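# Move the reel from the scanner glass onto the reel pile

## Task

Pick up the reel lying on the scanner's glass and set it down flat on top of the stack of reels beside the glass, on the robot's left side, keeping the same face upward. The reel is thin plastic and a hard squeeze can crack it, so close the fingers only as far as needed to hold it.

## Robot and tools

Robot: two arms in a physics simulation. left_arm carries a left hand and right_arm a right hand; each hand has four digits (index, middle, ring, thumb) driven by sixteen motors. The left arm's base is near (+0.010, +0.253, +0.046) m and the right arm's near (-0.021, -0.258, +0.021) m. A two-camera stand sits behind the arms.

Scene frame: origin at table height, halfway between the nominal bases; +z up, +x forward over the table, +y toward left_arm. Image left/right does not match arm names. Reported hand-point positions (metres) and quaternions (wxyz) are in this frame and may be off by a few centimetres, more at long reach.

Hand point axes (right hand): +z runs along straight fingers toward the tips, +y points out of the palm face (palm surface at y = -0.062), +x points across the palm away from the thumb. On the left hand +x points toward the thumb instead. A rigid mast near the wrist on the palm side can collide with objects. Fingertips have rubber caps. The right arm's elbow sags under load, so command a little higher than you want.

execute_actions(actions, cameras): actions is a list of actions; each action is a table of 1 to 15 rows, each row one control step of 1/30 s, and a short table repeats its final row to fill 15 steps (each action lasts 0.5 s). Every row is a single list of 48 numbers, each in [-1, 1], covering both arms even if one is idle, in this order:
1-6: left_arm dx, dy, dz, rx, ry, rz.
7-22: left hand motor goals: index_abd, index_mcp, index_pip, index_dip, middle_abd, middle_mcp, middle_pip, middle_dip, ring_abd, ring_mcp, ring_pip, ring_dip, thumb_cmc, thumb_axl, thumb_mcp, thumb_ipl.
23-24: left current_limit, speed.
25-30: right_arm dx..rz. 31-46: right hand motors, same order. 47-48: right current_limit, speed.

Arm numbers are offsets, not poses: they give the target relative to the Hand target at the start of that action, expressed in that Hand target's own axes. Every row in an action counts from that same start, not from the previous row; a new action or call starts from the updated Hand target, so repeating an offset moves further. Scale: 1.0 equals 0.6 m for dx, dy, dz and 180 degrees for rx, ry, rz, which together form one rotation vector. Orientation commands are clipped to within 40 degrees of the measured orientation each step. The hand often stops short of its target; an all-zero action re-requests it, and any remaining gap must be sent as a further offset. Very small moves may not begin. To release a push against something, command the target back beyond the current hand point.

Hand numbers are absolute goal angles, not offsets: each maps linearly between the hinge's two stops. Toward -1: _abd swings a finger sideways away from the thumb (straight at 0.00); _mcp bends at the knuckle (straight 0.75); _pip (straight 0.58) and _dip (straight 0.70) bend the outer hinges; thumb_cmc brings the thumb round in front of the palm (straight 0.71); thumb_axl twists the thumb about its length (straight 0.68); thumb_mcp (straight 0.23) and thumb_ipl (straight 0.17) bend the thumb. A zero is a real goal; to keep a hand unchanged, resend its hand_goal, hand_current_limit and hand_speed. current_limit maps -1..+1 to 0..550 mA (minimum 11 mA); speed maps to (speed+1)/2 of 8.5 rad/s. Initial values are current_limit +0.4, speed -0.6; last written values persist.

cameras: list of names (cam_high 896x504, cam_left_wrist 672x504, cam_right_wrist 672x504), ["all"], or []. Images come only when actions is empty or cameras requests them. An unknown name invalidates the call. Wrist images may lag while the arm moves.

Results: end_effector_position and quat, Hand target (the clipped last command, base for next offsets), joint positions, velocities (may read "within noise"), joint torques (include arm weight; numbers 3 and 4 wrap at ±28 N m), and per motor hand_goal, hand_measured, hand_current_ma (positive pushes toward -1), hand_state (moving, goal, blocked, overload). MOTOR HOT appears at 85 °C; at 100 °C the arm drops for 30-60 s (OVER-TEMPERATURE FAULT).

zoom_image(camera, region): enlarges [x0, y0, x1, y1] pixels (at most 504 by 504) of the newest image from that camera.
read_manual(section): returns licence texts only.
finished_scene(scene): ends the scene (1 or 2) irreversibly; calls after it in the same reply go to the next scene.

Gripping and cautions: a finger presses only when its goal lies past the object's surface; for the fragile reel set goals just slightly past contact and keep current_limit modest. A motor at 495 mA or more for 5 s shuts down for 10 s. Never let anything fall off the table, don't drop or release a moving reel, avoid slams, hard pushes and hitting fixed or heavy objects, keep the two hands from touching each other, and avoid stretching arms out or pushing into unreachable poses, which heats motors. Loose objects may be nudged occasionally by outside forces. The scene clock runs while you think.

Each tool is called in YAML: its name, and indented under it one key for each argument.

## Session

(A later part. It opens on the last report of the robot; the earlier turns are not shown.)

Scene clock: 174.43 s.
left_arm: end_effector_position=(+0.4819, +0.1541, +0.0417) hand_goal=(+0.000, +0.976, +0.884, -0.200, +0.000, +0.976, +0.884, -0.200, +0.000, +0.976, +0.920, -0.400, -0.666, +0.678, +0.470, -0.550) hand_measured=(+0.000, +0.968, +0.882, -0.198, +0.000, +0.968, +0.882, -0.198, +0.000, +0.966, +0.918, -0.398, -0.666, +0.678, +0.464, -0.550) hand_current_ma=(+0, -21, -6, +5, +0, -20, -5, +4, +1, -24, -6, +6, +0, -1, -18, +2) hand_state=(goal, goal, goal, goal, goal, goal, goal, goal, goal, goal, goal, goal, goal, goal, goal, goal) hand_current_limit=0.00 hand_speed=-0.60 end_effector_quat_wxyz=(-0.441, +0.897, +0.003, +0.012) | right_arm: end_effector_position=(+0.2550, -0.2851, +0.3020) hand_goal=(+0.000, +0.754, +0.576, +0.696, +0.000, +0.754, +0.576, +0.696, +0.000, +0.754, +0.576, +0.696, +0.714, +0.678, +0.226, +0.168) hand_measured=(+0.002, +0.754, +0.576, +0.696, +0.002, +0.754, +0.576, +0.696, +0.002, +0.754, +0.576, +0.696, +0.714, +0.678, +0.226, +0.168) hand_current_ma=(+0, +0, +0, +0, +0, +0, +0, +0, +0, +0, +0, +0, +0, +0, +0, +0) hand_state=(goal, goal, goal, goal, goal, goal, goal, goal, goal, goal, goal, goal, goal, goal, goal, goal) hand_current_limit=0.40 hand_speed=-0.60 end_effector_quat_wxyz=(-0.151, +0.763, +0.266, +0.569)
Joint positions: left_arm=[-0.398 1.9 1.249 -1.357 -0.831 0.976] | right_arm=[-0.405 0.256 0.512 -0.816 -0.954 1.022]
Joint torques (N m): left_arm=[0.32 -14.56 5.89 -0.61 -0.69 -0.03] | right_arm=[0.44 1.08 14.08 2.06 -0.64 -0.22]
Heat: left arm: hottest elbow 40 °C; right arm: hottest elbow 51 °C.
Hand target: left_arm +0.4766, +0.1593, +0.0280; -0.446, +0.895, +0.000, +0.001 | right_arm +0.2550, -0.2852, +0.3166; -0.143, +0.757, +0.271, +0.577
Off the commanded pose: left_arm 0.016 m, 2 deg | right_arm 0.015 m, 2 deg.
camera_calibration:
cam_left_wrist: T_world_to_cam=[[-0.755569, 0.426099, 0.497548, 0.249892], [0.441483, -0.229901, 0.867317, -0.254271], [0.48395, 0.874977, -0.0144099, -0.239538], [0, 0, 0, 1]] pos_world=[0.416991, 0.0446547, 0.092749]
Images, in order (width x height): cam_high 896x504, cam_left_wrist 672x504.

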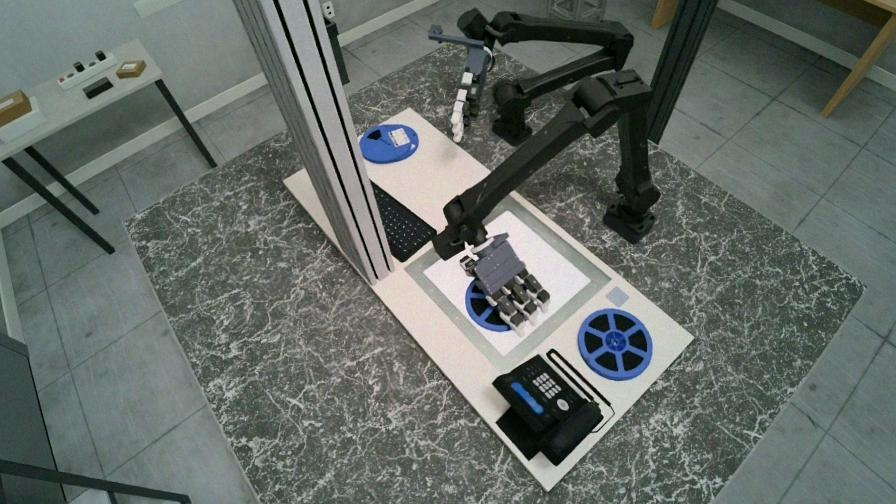

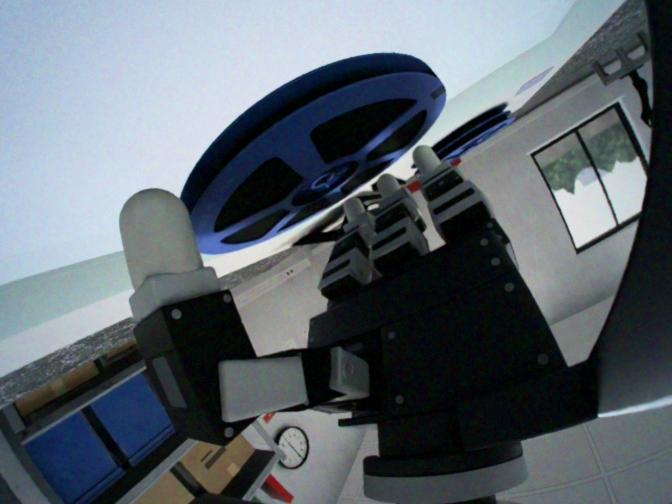

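execute_actions:
  actions:
    - [[-0.005,0.0077,0.012,0,0,0,0,0.975,0.883,-0.2,0,0.975,0.883,-0.2,0,0.975,0.92,-0.4,-0.667,0.678,0.47,-0.55,0.0,-0.6,0,0,0,0,0,0,0,0.754,0.576,0.696,0,0.754,0.576,0.696,0,0.754,0.576,0.696,0.714,0.678,0.226,0.168,0.4,-0.6]]
  cameras: ["cam_high","cam_left_wrist"]

zoom_image:
  camera: "cam_high"
  region: [440, 220, 580, 360]

zoom_image:
  camera: "cam_left_wrist"
  region: [110, 40, 480, 310]

Scene clock: 181.17 s.
left_arm: end_effector_position=(+0.4799, +0.1556, +0.0353) hand_goal=(+0.000, +0.976, +0.884, -0.200, +0.000, +0.976, +0.884, -0.200, +0.000, +0.976, +0.920, -0.400, -0.666, +0.678, +0.470, -0.550) hand_measured=(+0.000, +0.968, +0.882, -0.198, +0.000, +0.968, +0.882, -0.198, +0.000, +0.966, +0.918, -0.398, -0.668, +0.678, +0.468, -0.552) hand_current_ma=(+0, -21, -6, +5, +0, -20, -5, +4, +1, -24, -6, +6, -5, -1, -4, -2) hand_state=(goal, goal, goal, goal, goal, goal, goal, goal, goal, goal, goal, goal, goal, goal, goal, goal) hand_current_limit=0.00 hand_speed=-0.60 end_effector_quat_wxyz=(-0.441, +0.897, +0.004, +0.015) | right_arm: end_effector_position=(+0.2550, -0.2851, +0.3020) hand_goal=(+0.000, +0.754, +0.576, +0.696, +0.000, +0.754, +0.576, +0.696, +0.000, +0.754, +0.576, +0.696, +0.714, +0.678, +0.226, +0.168) hand_measured=(+0.002, +0.754, +0.576, +0.696, +0.002, +0.754, +0.576, +0.696, +0.002, +0.754, +0.576, +0.696, +0.714, +0.678, +0.226, +0.168) hand_current_ma=(+0, +0, +0, +0, +0, +0, +0, +0, +0, +0, +0, +0, +0, +0, +0, +0) hand_state=(goal, goal, goal, goal, goal, goal, goal, goal, goal, goal, goal, goal, goal, goal, goal, goal) hand_current_limit=0.40 hand_speed=-0.60 end_effector_quat_wxyz=(-0.151, +0.763, +0.266, +0.569)
Joint positions: left_arm=[-0.397 1.903 1.231 -1.331 -0.833 0.976] | right_arm=[-0.405 0.256 0.512 -0.816 -0.954 1.022]
Joint torques (N m): left_arm=[0.85 -13.16 5.65 -0.57 -0.67 0] | right_arm=[0.44 1.2 14.04 2.07 -0.64 -0.21]
Heat: left arm: hottest elbow 40 °C; right arm: hottest elbow 51 °C.
Hand target: left_arm +0.4736, +0.1622, +0.0200; -0.446, +0.895, +0.000, +0.001 | right_arm +0.2550, -0.2852, +0.3166; -0.143, +0.757, +0.271, +0.577
Off the commanded pose: left_arm 0.018 m, 2 deg | right_arm 0.015 m, 2 deg.
camera_calibration:
cam_left_wrist: T_world_to_cam=[[-0.758464, 0.426507, 0.492771, 0.252435], [0.436508, -0.228999, 0.870069, -0.245328], [0.483935, 0.875015, -0.0124862, -0.239996], [0, 0, 0, 1]] pos_world=[0.414693, 0.0461547, 0.0860629]
Images, in order (width x height): cam_high 896x504, cam_left_wrist 672x504.

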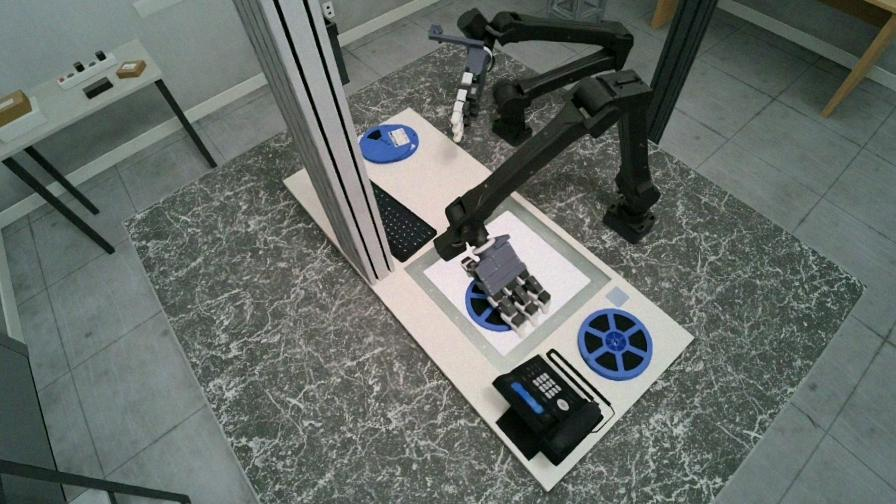

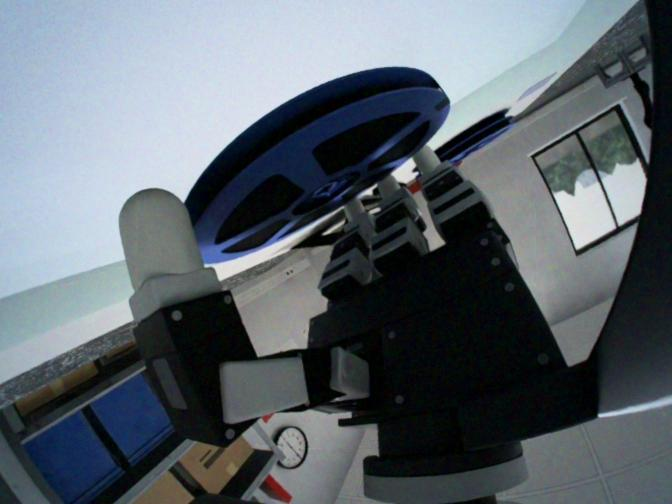

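Scaled by 3.600.

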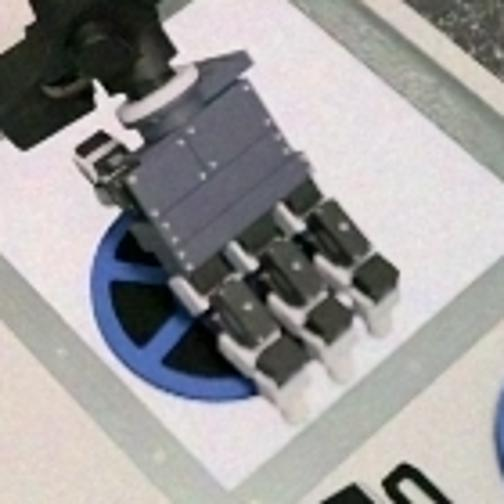

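Scaled by 1.362 from the camera's 672x504 image, which has a finer 960x720 frame.

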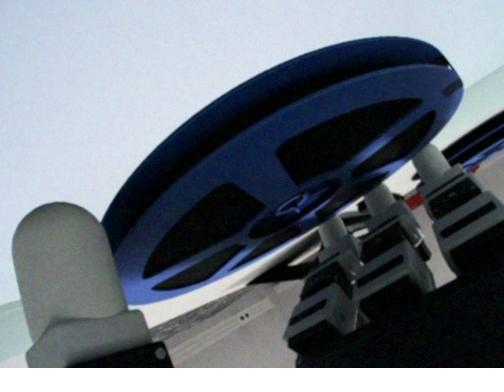

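execute_actions:
  actions:
    - [[0,0,0,0,0,0,0,0.95,0.883,-0.25,0,0.955,0.883,-0.25,0,0.96,0.92,-0.5,-0.667,0.678,0.47,-0.6,0.0,-0.7,0,0,0,0,0,0,0,0.754,0.576,0.696,0,0.754,0.576,0.696,0,0.754,0.576,0.696,0.714,0.678,0.226,0.168,0.4,-0.6]]
  cameras: ["cam_left_wrist"]

zoom_image:
  camera: "cam_left_wrist"
  region: [280, 60, 480, 260]

Scene clock: 195.70 s.
left_arm: end_effector_position=(+0.4803, +0.1564, +0.0353) hand_goal=(+0.000, +0.950, +0.884, -0.250, +0.000, +0.956, +0.884, -0.250, +0.000, +0.960, +0.920, -0.500, -0.666, +0.678, +0.470, -0.600) hand_measured=(+0.000, +0.944, +0.882, -0.248, +0.000, +0.950, +0.882, -0.248, +0.000, +0.962, +0.922, -0.494, -0.668, +0.678, +0.468, -0.598) hand_current_ma=(+0, -15, -6, +4, +0, -15, -5, +4, +0, +2, +6, +14, -4, -1, -3, +7) hand_state=(goal, goal, goal, goal, goal, goal, goal, goal, goal, goal, goal, goal, goal, goal, goal, goal) hand_current_limit=0.00 hand_speed=-0.70 end_effector_quat_wxyz=(-0.442, +0.897, +0.004, +0.015) | right_arm: end_effector_position=(+0.2550, -0.2851, +0.3020) hand_goal=(+0.000, +0.754, +0.576, +0.696, +0.000, +0.754, +0.576, +0.696, +0.000, +0.754, +0.576, +0.696, +0.714, +0.678, +0.226, +0.168) hand_measured=(+0.002, +0.754, +0.576, +0.696, +0.002, +0.754, +0.576, +0.696, +0.002, +0.754, +0.576, +0.696, +0.714, +0.678, +0.226, +0.168) hand_current_ma=(+0, +0, +0, +0, +0, +0, +0, +0, +0, +0, +0, +0, +0, +0, +0, +0) hand_state=(goal, goal, goal, goal, goal, goal, goal, goal, goal, goal, goal, goal, goal, goal, goal, goal) hand_current_limit=0.40 hand_speed=-0.60 end_effector_quat_wxyz=(-0.151, +0.763, +0.266, +0.569)
Joint positions: left_arm=[-0.396 1.903 1.231 -1.331 -0.836 0.976] | right_arm=[-0.405 0.256 0.512 -0.816 -0.954 1.022]
Joint torques (N m): left_arm=[0.73 -13.27 5.71 -0.47 -0.55 -0.01] | right_arm=[0.44 1.03 14.06 2.07 -0.64 -0.22]
Heat: left arm: hottest elbow 39 °C; right arm: hottest elbow 51 °C.
Hand target: left_arm +0.4736, +0.1622, +0.0199; -0.446, +0.895, +0.000, +0.001 | right_arm +0.2550, -0.2852, +0.3166; -0.143, +0.757, +0.271, +0.577
Off the commanded pose: left_arm 0.018 m, 2 deg | right_arm 0.015 m, 2 deg.
camera_calibration:
cam_left_wrist: T_world_to_cam=[[-0.758988, 0.425304, 0.493005, 0.252669], [0.435667, -0.23097, 0.869969, -0.244658], [0.483871, 0.875082, -0.00998785, -0.241035], [0, 0, 0, 1]] pos_world=[0.414993, 0.0469555, 0.0858709]
Images, in order (width x height): cam_left_wrist 672x504.

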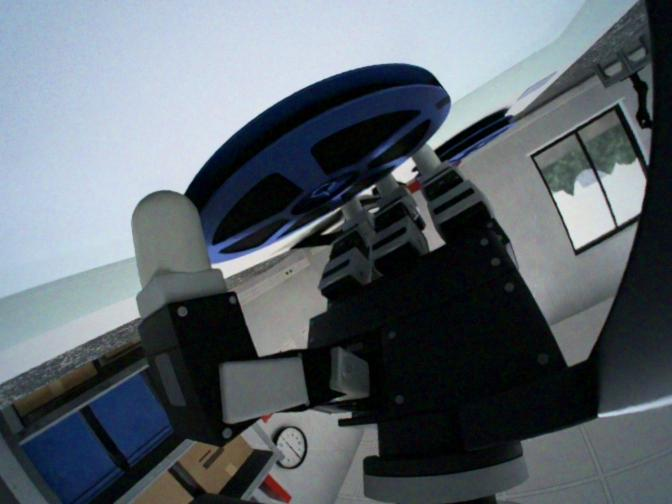

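Scaled by 2.520 from the camera's 672x504 image, which has a finer 960x720 frame.

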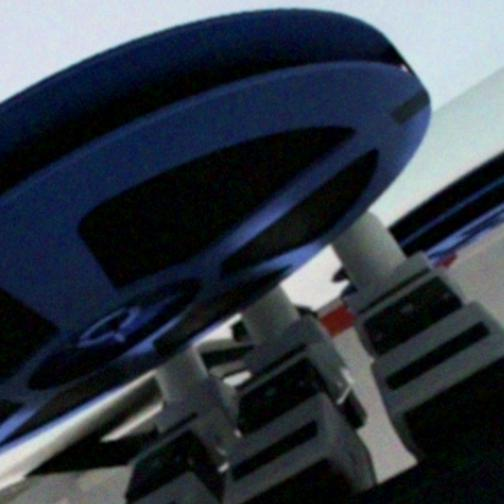

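execute_actions:
  actions:
    - [[0,0,0,0,0,0,0,0.942,0.89,-0.4,0,0.95,0.885,-0.36,0,0.963,0.91,-0.7,-0.667,0.678,0.465,-0.63,0.0,-0.7,0,0,0,0,0,0,0,0.754,0.576,0.696,0,0.754,0.576,0.696,0,0.754,0.576,0.696,0.714,0.678,0.226,0.168,0.4,-0.6]]
  cameras: []

execute_actions:
  actions:
    - [[0,0,0,0,0,0,0,0.942,0.9,-0.5,0,0.95,0.89,-0.45,0,0.963,0.9,-0.82,-0.667,0.678,0.46,-0.66,0.0,-0.8,0,0,0,0,0,0,0,0.754,0.576,0.696,0,0.754,0.576,0.696,0,0.754,0.576,0.696,0.714,0.678,0.226,0.168,0.4,-0.6]]
  cameras: ["cam_left_wrist","cam_high"]

zoom_image:
  camera: "cam_left_wrist"
  region: [110, 40, 480, 310]

zoom_image:
  camera: "cam_high"
  region: [440, 220, 580, 360]

Scene clock: 216.87 s.
left_arm: end_effector_position=(+0.4810, +0.1584, +0.0357) hand_goal=(+0.000, +0.942, +0.890, -0.400, +0.000, +0.950, +0.886, -0.360, +0.000, +0.964, +0.910, -0.700, -0.666, +0.678, +0.466, -0.630) hand_measured=(+0.000, +0.944, +0.894, -0.386, +0.000, +0.950, +0.888, -0.354, +0.000, +0.962, +0.916, -0.692, -0.668, +0.678, +0.468, -0.622) hand_current_ma=(+0, +5, +9, +36, +0, +1, +4, +12, +0, -3, +12, +16, -3, -1, +3, +30) hand_state=(goal, goal, goal, goal, goal, goal, goal, goal, goal, goal, goal, goal, goal, goal, goal, goal) hand_current_limit=0.00 hand_speed=-0.70 end_effector_quat_wxyz=(-0.443, +0.896, +0.005, +0.016) | right_arm: end_effector_position=(+0.2550, -0.2851, +0.3020) hand_goal=(+0.000, +0.754, +0.576, +0.696, +0.000, +0.754, +0.576, +0.696, +0.000, +0.754, +0.576, +0.696, +0.714, +0.678, +0.226, +0.168) hand_measured=(+0.002, +0.754, +0.576, +0.696, +0.002, +0.754, +0.576, +0.696, +0.002, +0.754, +0.576, +0.696, +0.714, +0.678, +0.226, +0.168) hand_current_ma=(+0, +0, +0, +0, +0, +0, +0, +0, +0, +0, +0, +0, +0, +0, +0, +0) hand_state=(goal, goal, goal, goal, goal, goal, goal, goal, goal, goal, goal, goal, goal, goal, goal, goal) hand_current_limit=0.40 hand_speed=-0.60 end_effector_quat_wxyz=(-0.151, +0.763, +0.266, +0.569)
Joint positions: left_arm=[-0.393 1.903 1.231 -1.331 -0.84 0.976] | right_arm=[-0.405 0.256 0.512 -0.816 -0.954 1.022]
Joint torques (N m): left_arm=[0.62 -13.92 5.63 -0.69 -0.43 0] | right_arm=[0.44 1.14 14.06 2.06 -0.64 -0.22]
Heat: left arm: hottest elbow 38 °C; right arm: hottest elbow 51 °C.
Hand target: left_arm +0.4736, +0.1622, +0.0199; -0.446, +0.895, +0.000, +0.001 | right_arm +0.2550, -0.2852, +0.3166; -0.143, +0.757, +0.271, +0.577
Off the commanded pose: left_arm 0.018 m, 2 deg | right_arm 0.015 m, 2 deg.
No camera images: "cameras" was empty.

Scene clock: 217.57 s.
left_arm: end_effector_position=(+0.4812, +0.1593, +0.0357) hand_goal=(+0.000, +0.942, +0.900, -0.500, +0.000, +0.950, +0.890, -0.450, +0.000, +0.964, +0.900, -0.820, -0.666, +0.678, +0.460, -0.660) hand_measured=(+0.000, +0.946, +0.906, -0.486, +0.000, +0.954, +0.896, -0.428, +0.000, +0.960, +0.902, -0.816, -0.664, +0.678, +0.468, -0.648) hand_current_ma=(+0, +10, +12, +40, +0, +10, +15, +65, +0, -10, +4, +10, +3, -1, +24, +45) hand_state=(goal, goal, goal, goal, goal, goal, goal, blocked, goal, goal, goal, goal, goal, goal, goal, goal) hand_current_limit=0.00 hand_speed=-0.80 end_effector_quat_wxyz=(-0.444, +0.896, +0.006, +0.015) | right_arm: end_effector_position=(+0.2550, -0.2851, +0.3020) hand_goal=(+0.000, +0.754, +0.576, +0.696, +0.000, +0.754, +0.576, +0.696, +0.000, +0.754, +0.576, +0.696, +0.714, +0.678, +0.226, +0.168) hand_measured=(+0.002, +0.754, +0.576, +0.696, +0.002, +0.754, +0.576, +0.696, +0.002, +0.754, +0.576, +0.696, +0.714, +0.678, +0.226, +0.168) hand_current_ma=(+0, +0, +0, +0, +0, +0, +0, +0, +0, +0, +0, +0, +0, +0, +0, +0) hand_state=(goal, goal, goal, goal, goal, goal, goal, goal, goal, goal, goal, goal, goal, goal, goal, goal) hand_current_limit=0.40 hand_speed=-0.60 end_effector_quat_wxyz=(-0.151, +0.763, +0.266, +0.569)
Joint positions: left_arm=[-0.391 1.903 1.231 -1.331 -0.841 0.976] | right_arm=[-0.405 0.256 0.512 -0.816 -0.954 1.022]
Joint torques (N m): left_arm=[0.15 -13.57 5.64 -0.64 -0.44 0.03] | right_arm=[0.5 1.14 14.05 2.03 -0.64 -0.22]
Heat: left arm: hottest elbow 38 °C; right arm: hottest elbow 51 °C.
Hand target: left_arm +0.4736, +0.1622, +0.0199; -0.446, +0.895, +0.000, +0.001 | right_arm +0.2550, -0.2852, +0.3166; -0.143, +0.757, +0.271, +0.577
Off the commanded pose: left_arm 0.018 m, 2 deg | right_arm 0.015 m, 2 deg.
camera_calibration:
cam_left_wrist: T_world_to_cam=[[-0.760865, 0.421376, 0.493484, 0.253502], [0.434807, -0.233454, 0.869737, -0.243917], [0.481692, 0.876323, -0.00559006, -0.243205], [0, 0, 0, 1]] pos_world=[0.416087, 0.0493634, 0.0856848]
Images, in order (width x height): cam_high 896x504, cam_left_wrist 672x504.

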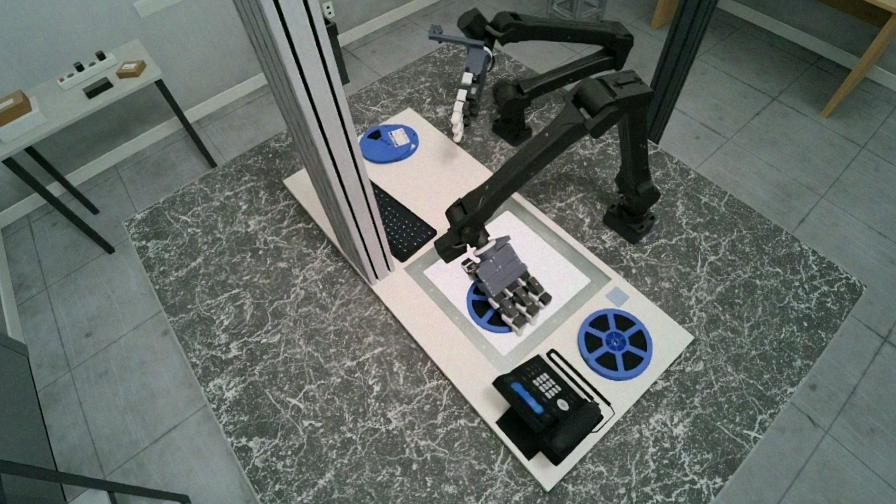

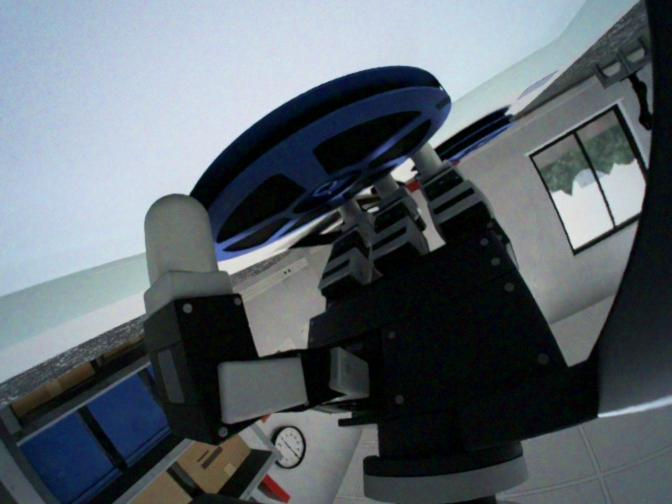

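Scaled by 1.362 from the camera's 672x504 image, which has a finer 960x720 frame.

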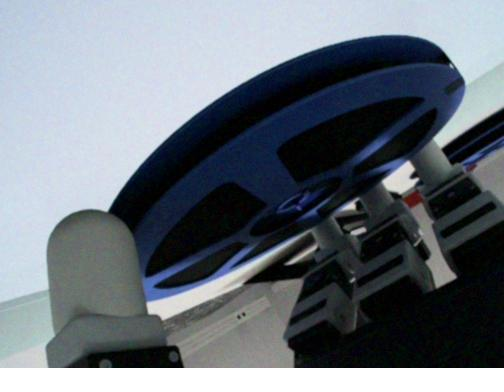

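Scaled by 3.600.

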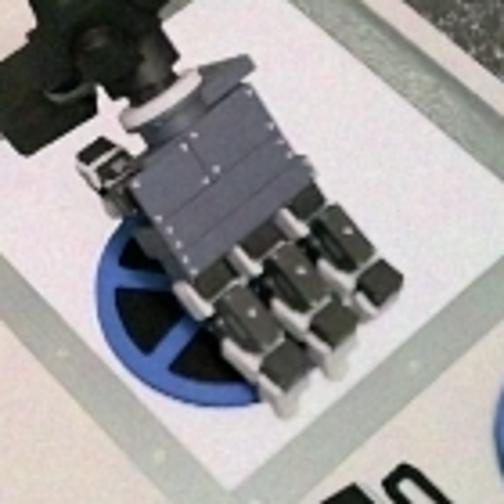

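execute_actions:
  actions:
    - [[0,0,0,0,0,0,0,0.942,0.9,-0.52,0,0.95,0.89,-0.46,0,0.963,0.9,-0.88,-0.667,0.678,0.455,-0.68,0.0,-0.8,0,0,0,0,0,0,0,0.754,0.576,0.696,0,0.754,0.576,0.696,0,0.754,0.576,0.696,0.714,0.678,0.226,0.168,0.4,-0.6]]
  cameras: ["cam_left_wrist"]

Scene clock: 229.70 s.
left_arm: end_effector_position=(+0.4811, +0.1593, +0.0356) hand_goal=(+0.000, +0.942, +0.900, -0.520, +0.000, +0.950, +0.890, -0.460, +0.000, +0.964, +0.900, -0.880, -0.666, +0.678, +0.456, -0.680) hand_measured=(+0.000, +0.948, +0.908, -0.498, +0.000, +0.956, +0.898, -0.436, +0.000, +0.958, +0.900, -0.872, -0.664, +0.678, +0.470, -0.650) hand_current_ma=(+0, +14, +17, +61, +0, +14, +18, +73, +0, -16, +2, +20, +4, -1, +46, +132) hand_state=(goal, goal, goal, blocked, goal, goal, goal, blocked, goal, goal, goal, goal, goal, goal, goal, blocked) hand_current_limit=0.00 hand_speed=-0.80 end_effector_quat_wxyz=(-0.444, +0.896, +0.006, +0.015) | right_arm: end_effector_position=(+0.2550, -0.2851, +0.3020) hand_goal=(+0.000, +0.754, +0.576, +0.696, +0.000, +0.754, +0.576, +0.696, +0.000, +0.754, +0.576, +0.696, +0.714, +0.678, +0.226, +0.168) hand_measured=(+0.002, +0.754, +0.576, +0.696, +0.002, +0.754, +0.576, +0.696, +0.002, +0.754, +0.576, +0.696, +0.714, +0.678, +0.226, +0.168) hand_current_ma=(+0, +0, +0, +0, +0, +0, +0, +0, +0, +0, +0, +0, +0, +0, +0, +0) hand_state=(goal, goal, goal, goal, goal, goal, goal, goal, goal, goal, goal, goal, goal, goal, goal, goal) hand_current_limit=0.40 hand_speed=-0.60 end_effector_quat_wxyz=(-0.151, +0.763, +0.266, +0.569)
Joint positions: left_arm=[-0.391 1.903 1.231 -1.331 -0.841 0.976] | right_arm=[-0.405 0.256 0.512 -0.816 -0.954 1.022]
Joint torques (N m): left_arm=[-0.26 -13.8 5.6 -0.5 -0.45 0.05] | right_arm=[0.5 1.14 14.08 2.07 -0.64 -0.23]
Heat: left arm: hottest elbow 38 °C; right arm: hottest elbow 51 °C.
Hand target: left_arm +0.4736, +0.1621, +0.0199; -0.446, +0.895, +0.000, +0.001 | right_arm +0.2550, -0.2852, +0.3166; -0.143, +0.757, +0.271, +0.577
Off the commanded pose: left_arm 0.018 m, 2 deg | right_arm 0.015 m, 2 deg.
camera_calibration:
cam_left_wrist: T_world_to_cam=[[-0.760705, 0.421289, 0.493805, 0.253511], [0.435089, -0.233608, 0.869555, -0.243836], [0.481691, 0.876324, -0.0055916, -0.243206], [0, 0, 0, 1]] pos_world=[0.416087, 0.0493634, 0.0854843]
Images, in order (width x height): cam_left_wrist 672x504.

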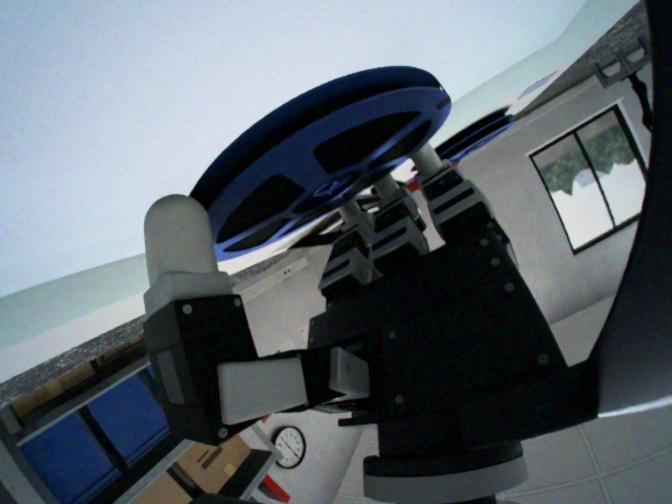

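execute_actions:
  actions:
    - [[0,0,0,0,0,0,0,0.945,0.9,-0.545,0,0.953,0.89,-0.485,0,0.963,0.895,-0.94,-0.667,0.678,0.446,-0.69,0.0,-0.8,0,0,0,0,0,0,0,0.754,0.576,0.696,0,0.754,0.576,0.696,0,0.754,0.576,0.696,0.714,0.678,0.226,0.168,0.4,-0.6]]
    - [[0,-0.0106,-0.008,0,0,0,0,0.945,0.9,-0.545,0,0.953,0.89,-0.485,0,0.963,0.895,-0.94,-0.667,0.678,0.446,-0.69,0.0,-0.8,0,0,0,0,0,0,0,0.754,0.576,0.696,0,0.754,0.576,0.696,0,0.754,0.576,0.696,0.714,0.678,0.226,0.168,0.4,-0.6]]
  cameras: []

Scene clock: 235.83 s.
left_arm: end_effector_position=(+0.4810, +0.1591, +0.0354) hand_goal=(+0.000, +0.946, +0.900, -0.544, +0.000, +0.954, +0.890, -0.484, +0.000, +0.964, +0.896, -0.940, -0.666, +0.678, +0.446, -0.690) hand_measured=(+0.000, +0.952, +0.908, -0.522, +0.000, +0.960, +0.898, -0.462, -0.002, +0.958, +0.900, -0.908, -0.658, +0.678, +0.474, -0.652) hand_current_ma=(+0, +14, +18, +61, +0, +15, +19, +61, -3, -16, +9, +101, +21, +0, +111, +180) hand_state=(goal, goal, goal, blocked, goal, goal, goal, blocked, goal, goal, goal, blocked, goal, goal, blocked, blocked) hand_current_limit=0.00 hand_speed=-0.80 end_effector_quat_wxyz=(-0.443, +0.896, +0.006, +0.015) | right_arm: end_effector_position=(+0.2550, -0.2851, +0.3020) hand_goal=(+0.000, +0.754, +0.576, +0.696, +0.000, +0.754, +0.576, +0.696, +0.000, +0.754, +0.576, +0.696, +0.714, +0.678, +0.226, +0.168) hand_measured=(+0.002, +0.754, +0.576, +0.696, +0.002, +0.754, +0.576, +0.696, +0.002, +0.754, +0.576, +0.696, +0.714, +0.678, +0.226, +0.168) hand_current_ma=(+0, +0, +0, +0, +0, +0, +0, +0, +0, +0, +0, +0, +0, +0, +0, +0) hand_state=(goal, goal, goal, goal, goal, goal, goal, goal, goal, goal, goal, goal, goal, goal, goal, goal) hand_current_limit=0.40 hand_speed=-0.60 end_effector_quat_wxyz=(-0.151, +0.763, +0.266, +0.569)
Joint positions: left_arm=[-0.391 1.903 1.231 -1.331 -0.839 0.976] | right_arm=[-0.405 0.256 0.512 -0.816 -0.954 1.022]
Joint torques (N m): left_arm=[0.67 -14.45 6.19 -1.16 -0.44 -0.01] | right_arm=[0.44 1.14 14.08 2.07 -0.64 -0.22]
Heat: left arm: hottest elbow 38 °C; right arm: hottest elbow 51 °C.
Hand target: left_arm +0.4736, +0.1621, +0.0279; -0.446, +0.895, +0.000, +0.001 | right_arm +0.2550, -0.2852, +0.3166; -0.143, +0.757, +0.271, +0.577
Off the commanded pose: left_arm 0.011 m, 2 deg | right_arm 0.015 m, 2 deg.
No camera images: "cameras" was empty.

execute_actions:
  actions:
    - [[0,-0.008,-0.006,0,0,0,0,0.945,0.9,-0.555,0,0.953,0.89,-0.495,0,0.963,0.895,-0.94,-0.667,0.678,0.446,-0.695,0.0,-0.8,0,0,0,0,0,0,0,0.754,0.576,0.696,0,0.754,0.576,0.696,0,0.754,0.576,0.696,0.714,0.678,0.226,0.168,0.4,-0.6]]
    - [[0,-0.008,-0.006,0,0,0,0,0.945,0.9,-0.555,0,0.953,0.89,-0.495,0,0.963,0.895,-0.94,-0.667,0.678,0.446,-0.695,0.0,-0.8,0,0,0,0,0,0,0,0.754,0.576,0.696,0,0.754,0.576,0.696,0,0.754,0.576,0.696,0.714,0.678,0.226,0.168,0.4,-0.6]]
    - [[0,-0.008,-0.006,0,0,0,0,0.945,0.9,-0.555,0,0.953,0.89,-0.495,0,0.963,0.895,-0.94,-0.667,0.678,0.446,-0.695,0.0,-0.8,0,0,0,0,0,0,0,0.754,0.576,0.696,0,0.754,0.576,0.696,0,0.754,0.576,0.696,0.714,0.678,0.226,0.168,0.4,-0.6]]
  cameras: ["cam_left_wrist","cam_high"]

zoom_image:
  camera: "cam_left_wrist"
  region: [110, 40, 480, 310]

Scene clock: 245.97 s.
left_arm: end_effector_position=(+0.4727, +0.1617, +0.0365) hand_goal=(+0.000, +0.946, +0.900, -0.554, +0.000, +0.954, +0.890, -0.494, +0.000, +0.964, +0.896, -0.940, -0.666, +0.678, +0.446, -0.694) hand_measured=(+0.002, +0.952, +0.908, -0.536, +0.000, +0.958, +0.898, -0.474, -0.002, +0.958, +0.900, -0.924, -0.654, +0.678, +0.476, -0.652) hand_current_ma=(+3, +16, +18, +50, +0, +7, +19, +59, -4, -16, +9, +45, +29, +2, +129, +202) hand_state=(goal, goal, goal, goal, goal, goal, goal, blocked, goal, goal, goal, goal, goal, goal, blocked, blocked) hand_current_limit=0.00 hand_speed=-0.80 end_effector_quat_wxyz=(-0.448, +0.894, -0.001, -0.001) | right_arm: end_effector_position=(+0.2550, -0.2851, +0.3020) hand_goal=(+0.000, +0.754, +0.576, +0.696, +0.000, +0.754, +0.576, +0.696, +0.000, +0.754, +0.576, +0.696, +0.714, +0.678, +0.226, +0.168) hand_measured=(+0.002, +0.754, +0.576, +0.696, +0.002, +0.754, +0.576, +0.696, +0.002, +0.754, +0.576, +0.696, +0.714, +0.678, +0.226, +0.168) hand_current_ma=(+0, +0, +0, +0, +0, +0, +0, +0, +0, +0, +0, +0, +0, +0, +0, +0) hand_state=(goal, goal, goal, goal, goal, goal, goal, goal, goal, goal, goal, goal, goal, goal, goal, goal) hand_current_limit=0.40 hand_speed=-0.60 end_effector_quat_wxyz=(-0.151, +0.763, +0.266, +0.569)
Joint positions: left_arm=[-0.391 1.903 1.231 -1.366 -0.835 0.976] | right_arm=[-0.405 0.256 0.512 -0.816 -0.954 1.022]
Joint torques (N m): left_arm=[0.85 -17.49 6.76 -1.52 -0.61 0.04] | right_arm=[0.38 1.14 14.06 2.07 -0.64 -0.22]
Heat: left arm: hottest elbow 38 °C; right arm: hottest elbow 51 °C.
Hand target: left_arm +0.4736, +0.1621, +0.0459; -0.446, +0.895, +0.000, +0.001 | right_arm +0.2550, -0.2852, +0.3166; -0.143, +0.757, +0.271, +0.577
Off the commanded pose: left_arm 0.009 m, 0 deg | right_arm 0.015 m, 2 deg.
camera_calibration:
cam_left_wrist: T_world_to_cam=[[-0.744027, 0.415121, 0.523545, 0.237594], [0.465779, -0.239536, 0.851864, -0.253358], [0.479035, 0.877666, -0.0151336, -0.239831], [0, 0, 0, 1]] pos_world=[0.409672, 0.0511728, 0.0878059]
Images, in order (width x height): cam_high 896x504, cam_left_wrist 672x504.

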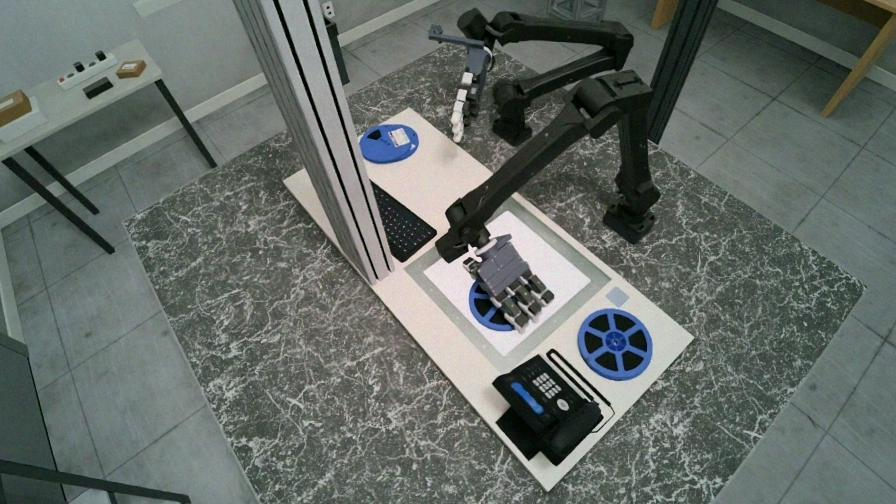

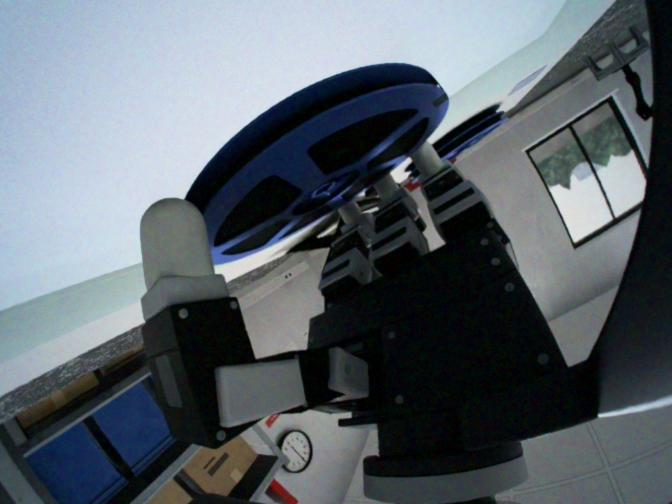

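Scaled by 1.362 from the camera's 672x504 image, which has a finer 960x720 frame.

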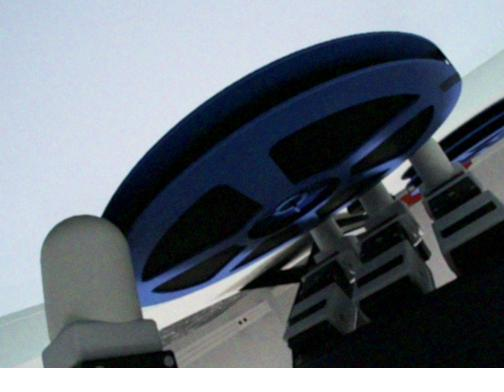

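execute_actions:
  actions:
    - [[0,-0.008,-0.006,0,0,0,0,0.945,0.9,-0.565,0,0.953,0.89,-0.505,0,0.963,0.895,-0.955,-0.667,0.678,0.446,-0.695,0.0,-0.8,0,0,0,0,0,0,0,0.754,0.576,0.696,0,0.754,0.576,0.696,0,0.754,0.576,0.696,0.714,0.678,0.226,0.168,0.4,-0.6]]
    - [[0,-0.008,-0.006,0,0,0,0,0.945,0.9,-0.565,0,0.953,0.89,-0.505,0,0.963,0.895,-0.955,-0.667,0.678,0.446,-0.695,0.0,-0.8,0,0,0,0,0,0,0,0.754,0.576,0.696,0,0.754,0.576,0.696,0,0.754,0.576,0.696,0.714,0.678,0.226,0.168,0.4,-0.6]]
    - [[0,-0.008,-0.006,0,0,0,0,0.945,0.9,-0.565,0,0.953,0.89,-0.505,0,0.963,0.895,-0.955,-0.667,0.678,0.446,-0.695,0.0,-0.8,0,0,0,0,0,0,0,0.754,0.576,0.696,0,0.754,0.576,0.696,0,0.754,0.576,0.696,0.714,0.678,0.226,0.168,0.4,-0.6]]
  cameras: ["cam_left_wrist","cam_high"]

zoom_image:
  camera: "cam_left_wrist"
  region: [110, 40, 480, 310]

zoom_image:
  camera: "cam_high"
  region: [440, 220, 580, 360]

Scene clock: 255.67 s.
left_arm: end_effector_position=(+0.4655, +0.1644, +0.0471) hand_goal=(+0.000, +0.946, +0.900, -0.564, +0.000, +0.954, +0.890, -0.504, +0.000, +0.964, +0.896, -0.954, -0.666, +0.678, +0.446, -0.694) hand_measured=(+0.002, +0.952, +0.908, -0.544, +0.000, +0.956, +0.898, -0.480, -0.002, +0.958, +0.900, -0.936, -0.654, +0.680, +0.478, -0.652) hand_current_ma=(+3, +17, +18, +59, +0, +6, +19, +72, -4, -14, +9, +47, +32, +2, +139, +202) hand_state=(goal, goal, goal, blocked, goal, goal, goal, blocked, goal, goal, goal, goal, goal, goal, blocked, blocked) hand_current_limit=0.00 hand_speed=-0.80 end_effector_quat_wxyz=(-0.451, +0.892, -0.006, -0.011) | right_arm: end_effector_position=(+0.2550, -0.2851, +0.3020) hand_goal=(+0.000, +0.754, +0.576, +0.696, +0.000, +0.754, +0.576, +0.696, +0.000, +0.754, +0.576, +0.696, +0.714, +0.678, +0.226, +0.168) hand_measured=(+0.002, +0.754, +0.576, +0.696, +0.002, +0.754, +0.576, +0.696, +0.002, +0.754, +0.576, +0.696, +0.714, +0.678, +0.226, +0.168) hand_current_ma=(+0, +0, +0, +0, +0, +0, +0, +0, +0, +0, +0, +0, +0, +0, +0, +0) hand_state=(goal, goal, goal, goal, goal, goal, goal, goal, goal, goal, goal, goal, goal, goal, goal, goal) hand_current_limit=0.40 hand_speed=-0.60 end_effector_quat_wxyz=(-0.151, +0.763, +0.266, +0.569)
Joint positions: left_arm=[-0.391 1.884 1.231 -1.41 -0.833 0.976] | right_arm=[-0.405 0.256 0.512 -0.816 -0.954 1.022]
Joint torques (N m): left_arm=[0.56 -18.14 8.14 -1.44 -0.67 0.07] | right_arm=[0.44 1.2 14.06 2.09 -0.64 -0.22]
Heat: left arm: hottest elbow 38 °C; right arm: hottest elbow 51 °C.
Hand target: left_arm +0.4735, +0.1622, +0.0640; -0.446, +0.895, +0.000, +0.001 | right_arm +0.2550, -0.2852, +0.3166; -0.143, +0.757, +0.271, +0.577
Off the commanded pose: left_arm 0.019 m, 2 deg | right_arm 0.015 m, 2 deg.
camera_calibration:
cam_left_wrist: T_world_to_cam=[[-0.732354, 0.410496, 0.543277, 0.220037], [0.484755, -0.246003, 0.839342, -0.26555], [0.478194, 0.878052, -0.0188287, -0.238172], [0, 0, 0, 1]] pos_world=[0.403764, 0.0534768, 0.0988622]
Images, in order (width x height): cam_high 896x504, cam_left_wrist 672x504.

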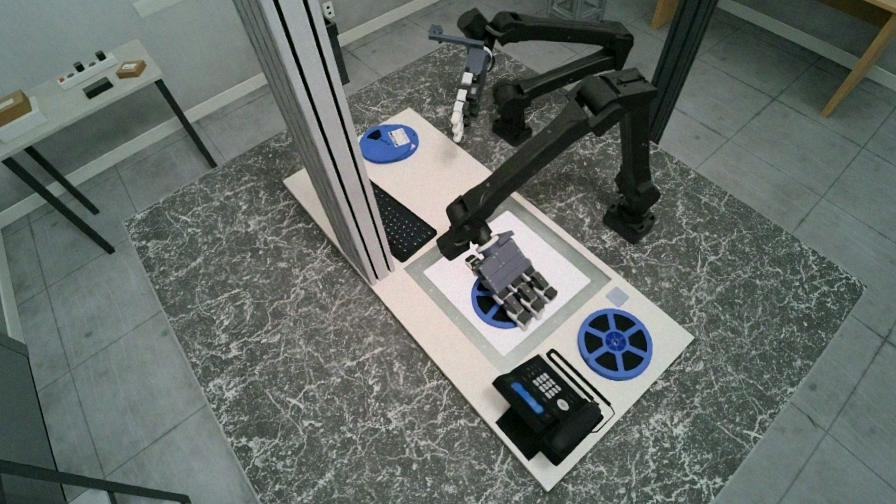

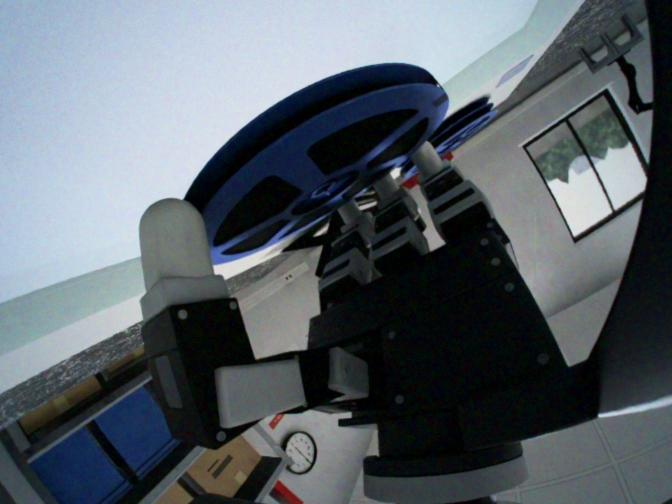

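Scaled by 1.362 from the camera's 672x504 image, which has a finer 960x720 frame.

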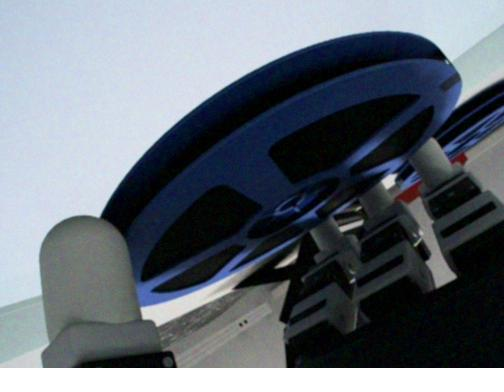

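Scaled by 3.600.

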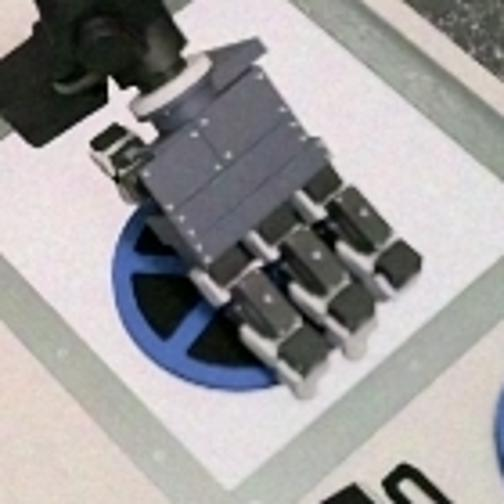

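execute_actions:
  actions:
    - [[0,-0.012,-0.009,0,0,0,0,0.945,0.9,-0.565,0,0.953,0.89,-0.505,0,0.963,0.895,-0.955,-0.667,0.678,0.446,-0.695,0.0,-0.8,0,0,0,0,0,0,0,0.754,0.576,0.696,0,0.754,0.576,0.696,0,0.754,0.576,0.696,0.714,0.678,0.226,0.168,0.4,-0.6]]
    - [[0,-0.012,-0.009,0,0,0,0,0.945,0.9,-0.565,0,0.953,0.89,-0.505,0,0.963,0.895,-0.955,-0.667,0.678,0.446,-0.695,0.0,-0.8,0,0,0,0,0,0,0,0.754,0.576,0.696,0,0.754,0.576,0.696,0,0.754,0.576,0.696,0.714,0.678,0.226,0.168,0.4,-0.6]]
    - [[0,-0.012,-0.009,0,0,0,0,0.945,0.9,-0.565,0,0.953,0.89,-0.505,0,0.963,0.895,-0.955,-0.667,0.678,0.446,-0.695,0.0,-0.8,0,0,0,0,0,0,0,0.754,0.576,0.696,0,0.754,0.576,0.696,0,0.754,0.576,0.696,0.714,0.678,0.226,0.168,0.4,-0.6]]
  cameras: ["cam_left_wrist"]

Scene clock: 270.90 s.
left_arm: end_effector_position=(+0.4562, +0.1682, +0.0683) hand_goal=(+0.000, +0.946, +0.900, -0.564, +0.000, +0.954, +0.890, -0.504, +0.000, +0.964, +0.896, -0.954, -0.666, +0.678, +0.446, -0.694) hand_measured=(+0.002, +0.952, +0.908, -0.544, +0.000, +0.956, +0.898, -0.480, -0.002, +0.958, +0.900, -0.936, -0.654, +0.680, +0.478, -0.652) hand_current_ma=(+3, +17, +18, +59, +0, +6, +19, +72, -4, -14, +9, +47, +32, +2, +139, +202) hand_state=(goal, goal, goal, blocked, goal, goal, goal, blocked, goal, goal, goal, goal, goal, goal, blocked, blocked) hand_current_limit=0.00 hand_speed=-0.80 end_effector_quat_wxyz=(-0.455, +0.890, -0.010, -0.020) | right_arm: end_effector_position=(+0.2550, -0.2851, +0.3020) hand_goal=(+0.000, +0.754, +0.576, +0.696, +0.000, +0.754, +0.576, +0.696, +0.000, +0.754, +0.576, +0.696, +0.714, +0.678, +0.226, +0.168) hand_measured=(+0.002, +0.754, +0.576, +0.696, +0.002, +0.754, +0.576, +0.696, +0.002, +0.754, +0.576, +0.696, +0.714, +0.678, +0.226, +0.168) hand_current_ma=(+0, +0, +0, +0, +0, +0, +0, +0, +0, +0, +0, +0, +0, +0, +0, +0) hand_state=(goal, goal, goal, goal, goal, goal, goal, goal, goal, goal, goal, goal, goal, goal, goal, goal) hand_current_limit=0.40 hand_speed=-0.60 end_effector_quat_wxyz=(-0.151, +0.763, +0.266, +0.569)
Joint positions: left_arm=[-0.391 1.842 1.231 -1.473 -0.833 0.976] | right_arm=[-0.405 0.256 0.512 -0.816 -0.954 1.022]
Joint torques (N m): left_arm=[0.56 -16.91 10.25 -1.55 -0.68 0.03] | right_arm=[0.38 1.08 14.05 2.07 -0.63 -0.22]
Heat: left arm: hottest elbow 39 °C; right arm: hottest elbow 52 °C.
Hand target: left_arm +0.4735, +0.1622, +0.0909; -0.446, +0.895, +0.000, +0.001 | right_arm +0.2550, -0.2852, +0.3166; -0.143, +0.757, +0.271, +0.577
Off the commanded pose: left_arm 0.029 m, 3 deg | right_arm 0.015 m, 2 deg.
camera_calibration:
cam_left_wrist: T_world_to_cam=[[-0.721236, 0.405945, 0.561273, 0.194536], [0.501531, -0.252872, 0.827359, -0.283586], [0.477792, 0.878217, -0.021213, -0.236344], [0, 0, 0, 1]] pos_world=[0.395457, 0.0568797, 0.120425]
Images, in order (width x height): cam_left_wrist 672x504.

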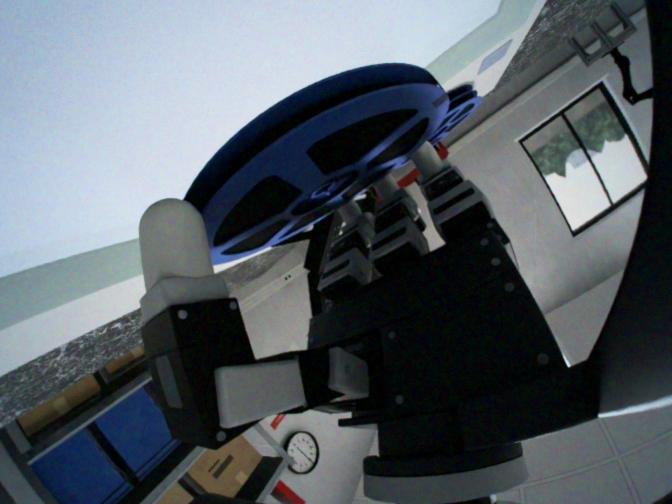

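execute_actions:
  actions:
    - [[-0.0405,-0.0103,0.0081,0,0,0,0,0.945,0.9,-0.565,0,0.953,0.89,-0.505,0,0.963,0.895,-0.955,-0.667,0.678,0.446,-0.695,0.0,-0.8,0,0,0,0,0,0,0,0.754,0.576,0.696,0,0.754,0.576,0.696,0,0.754,0.576,0.696,0.714,0.678,0.226,0.168,0.4,-0.6]]
    - [[-0.0405,-0.0103,0.0081,0,0,0,0,0.945,0.9,-0.565,0,0.953,0.89,-0.505,0,0.963,0.895,-0.955,-0.667,0.678,0.446,-0.695,0.0,-0.8,0,0,0,0,0,0,0,0.754,0.576,0.696,0,0.754,0.576,0.696,0,0.754,0.576,0.696,0.714,0.678,0.226,0.168,0.4,-0.6]]
    - [[-0.0405,-0.0103,0.0081,0,0,0,0,0.945,0.9,-0.565,0,0.953,0.89,-0.505,0,0.963,0.895,-0.955,-0.667,0.678,0.446,-0.695,0.0,-0.8,0,0,0,0,0,0,0,0.754,0.576,0.696,0,0.754,0.576,0.696,0,0.754,0.576,0.696,0.714,0.678,0.226,0.168,0.4,-0.6]]
    - [[-0.0405,-0.0103,0.0081,0,0,0,0,0.945,0.9,-0.565,0,0.953,0.89,-0.505,0,0.963,0.895,-0.955,-0.667,0.678,0.446,-0.695,0.0,-0.8,0,0,0,0,0,0,0,0.754,0.576,0.696,0,0.754,0.576,0.696,0,0.754,0.576,0.696,0.714,0.678,0.226,0.168,0.4,-0.6]]
    - [[-0.0405,-0.0103,0.0081,0,0,0,0,0.945,0.9,-0.565,0,0.953,0.89,-0.505,0,0.963,0.895,-0.955,-0.667,0.678,0.446,-0.695,0.0,-0.8,0,0,0,0,0,0,0,0.754,0.576,0.696,0,0.754,0.576,0.696,0,0.754,0.576,0.696,0.714,0.678,0.226,0.168,0.4,-0.6]]
    - [[0.0011,-0.0279,0.037,0,0,0,0,0.945,0.9,-0.565,0,0.953,0.89,-0.505,0,0.963,0.895,-0.955,-0.667,0.678,0.446,-0.695,0.0,-0.8,0,0,0,0,0,0,0,0.754,0.576,0.696,0,0.754,0.576,0.696,0,0.754,0.576,0.696,0.714,0.678,0.226,0.168,0.4,-0.6]]
  cameras: ["cam_left_wrist","cam_high"]

Scene clock: 292.47 s.
left_arm: end_effector_position=(+0.3547, +0.2264, +0.0970) hand_goal=(+0.000, +0.946, +0.900, -0.564, +0.000, +0.954, +0.890, -0.504, +0.000, +0.964, +0.896, -0.954, -0.666, +0.678, +0.446, -0.694) hand_measured=(+0.002, +0.952, +0.908, -0.544, +0.000, +0.956, +0.898, -0.480, -0.002, +0.958, +0.900, -0.938, -0.652, +0.680, +0.478, -0.652) hand_current_ma=(+3, +16, +18, +59, +0, +6, +19, +69, -4, -13, +9, +43, +35, +2, +140, +202) hand_state=(goal, goal, goal, blocked, goal, goal, goal, blocked, goal, goal, goal, goal, goal, goal, blocked, blocked) hand_current_limit=0.00 hand_speed=-0.80 end_effector_quat_wxyz=(-0.448, +0.894, +0.000, -0.005) | right_arm: end_effector_position=(+0.2550, -0.2851, +0.3020) hand_goal=(+0.000, +0.754, +0.576, +0.696, +0.000, +0.754, +0.576, +0.696, +0.000, +0.754, +0.576, +0.696, +0.714, +0.678, +0.226, +0.168) hand_measured=(+0.002, +0.754, +0.576, +0.696, +0.002, +0.754, +0.576, +0.696, +0.002, +0.754, +0.576, +0.696, +0.714, +0.678, +0.226, +0.168) hand_current_ma=(+0, +0, +0, +0, +0, +0, +0, +0, +0, +0, +0, +0, +0, +0, +0, +0) hand_state=(goal, goal, goal, goal, goal, goal, goal, goal, goal, goal, goal, goal, goal, goal, goal, goal) hand_current_limit=0.40 hand_speed=-0.60 end_effector_quat_wxyz=(-0.151, +0.763, +0.266, +0.569)
Joint positions: left_arm=[-0.345 1.503 0.88 -1.379 -0.851 1.034] | right_arm=[-0.405 0.256 0.512 -0.816 -0.954 1.022]
Joint torques (N m): left_arm=[0.32 -11.46 6.15 -0.79 -0.81 0.08] | right_arm=[0.38 1.2 14.06 2.03 -0.64 -0.22]
Heat: left arm: hottest elbow 40 °C; right arm: hottest elbow 52 °C.
Hand target: left_arm +0.3527, +0.2282, +0.1009; -0.446, +0.895, +0.000, +0.001 | right_arm +0.2550, -0.2852, +0.3166; -0.143, +0.757, +0.271, +0.577
Off the commanded pose: left_arm 0.005 m, 1 deg | right_arm 0.015 m, 2 deg.
camera_calibration:
cam_left_wrist: T_world_to_cam=[[-0.742765, 0.411286, 0.528341, 0.0911638], [0.472411, -0.237273, 0.84884, -0.236971], [0.474477, 0.880083, -0.018058, -0.237941], [0, 0, 0, 1]] pos_world=[0.292559, 0.115687, 0.148689]
Images, in order (width x height): cam_high 896x504, cam_left_wrist 672x504.

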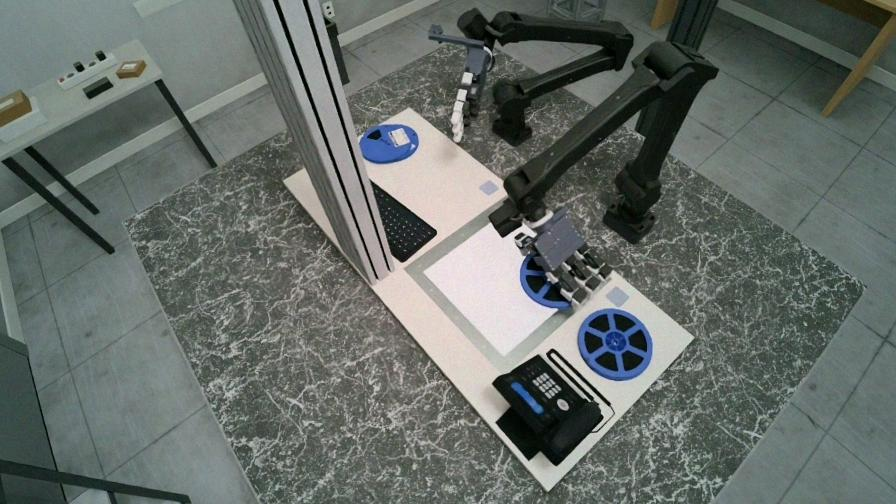

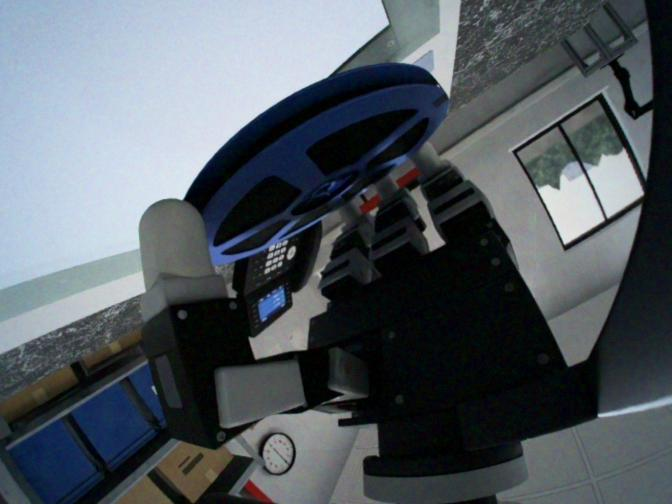

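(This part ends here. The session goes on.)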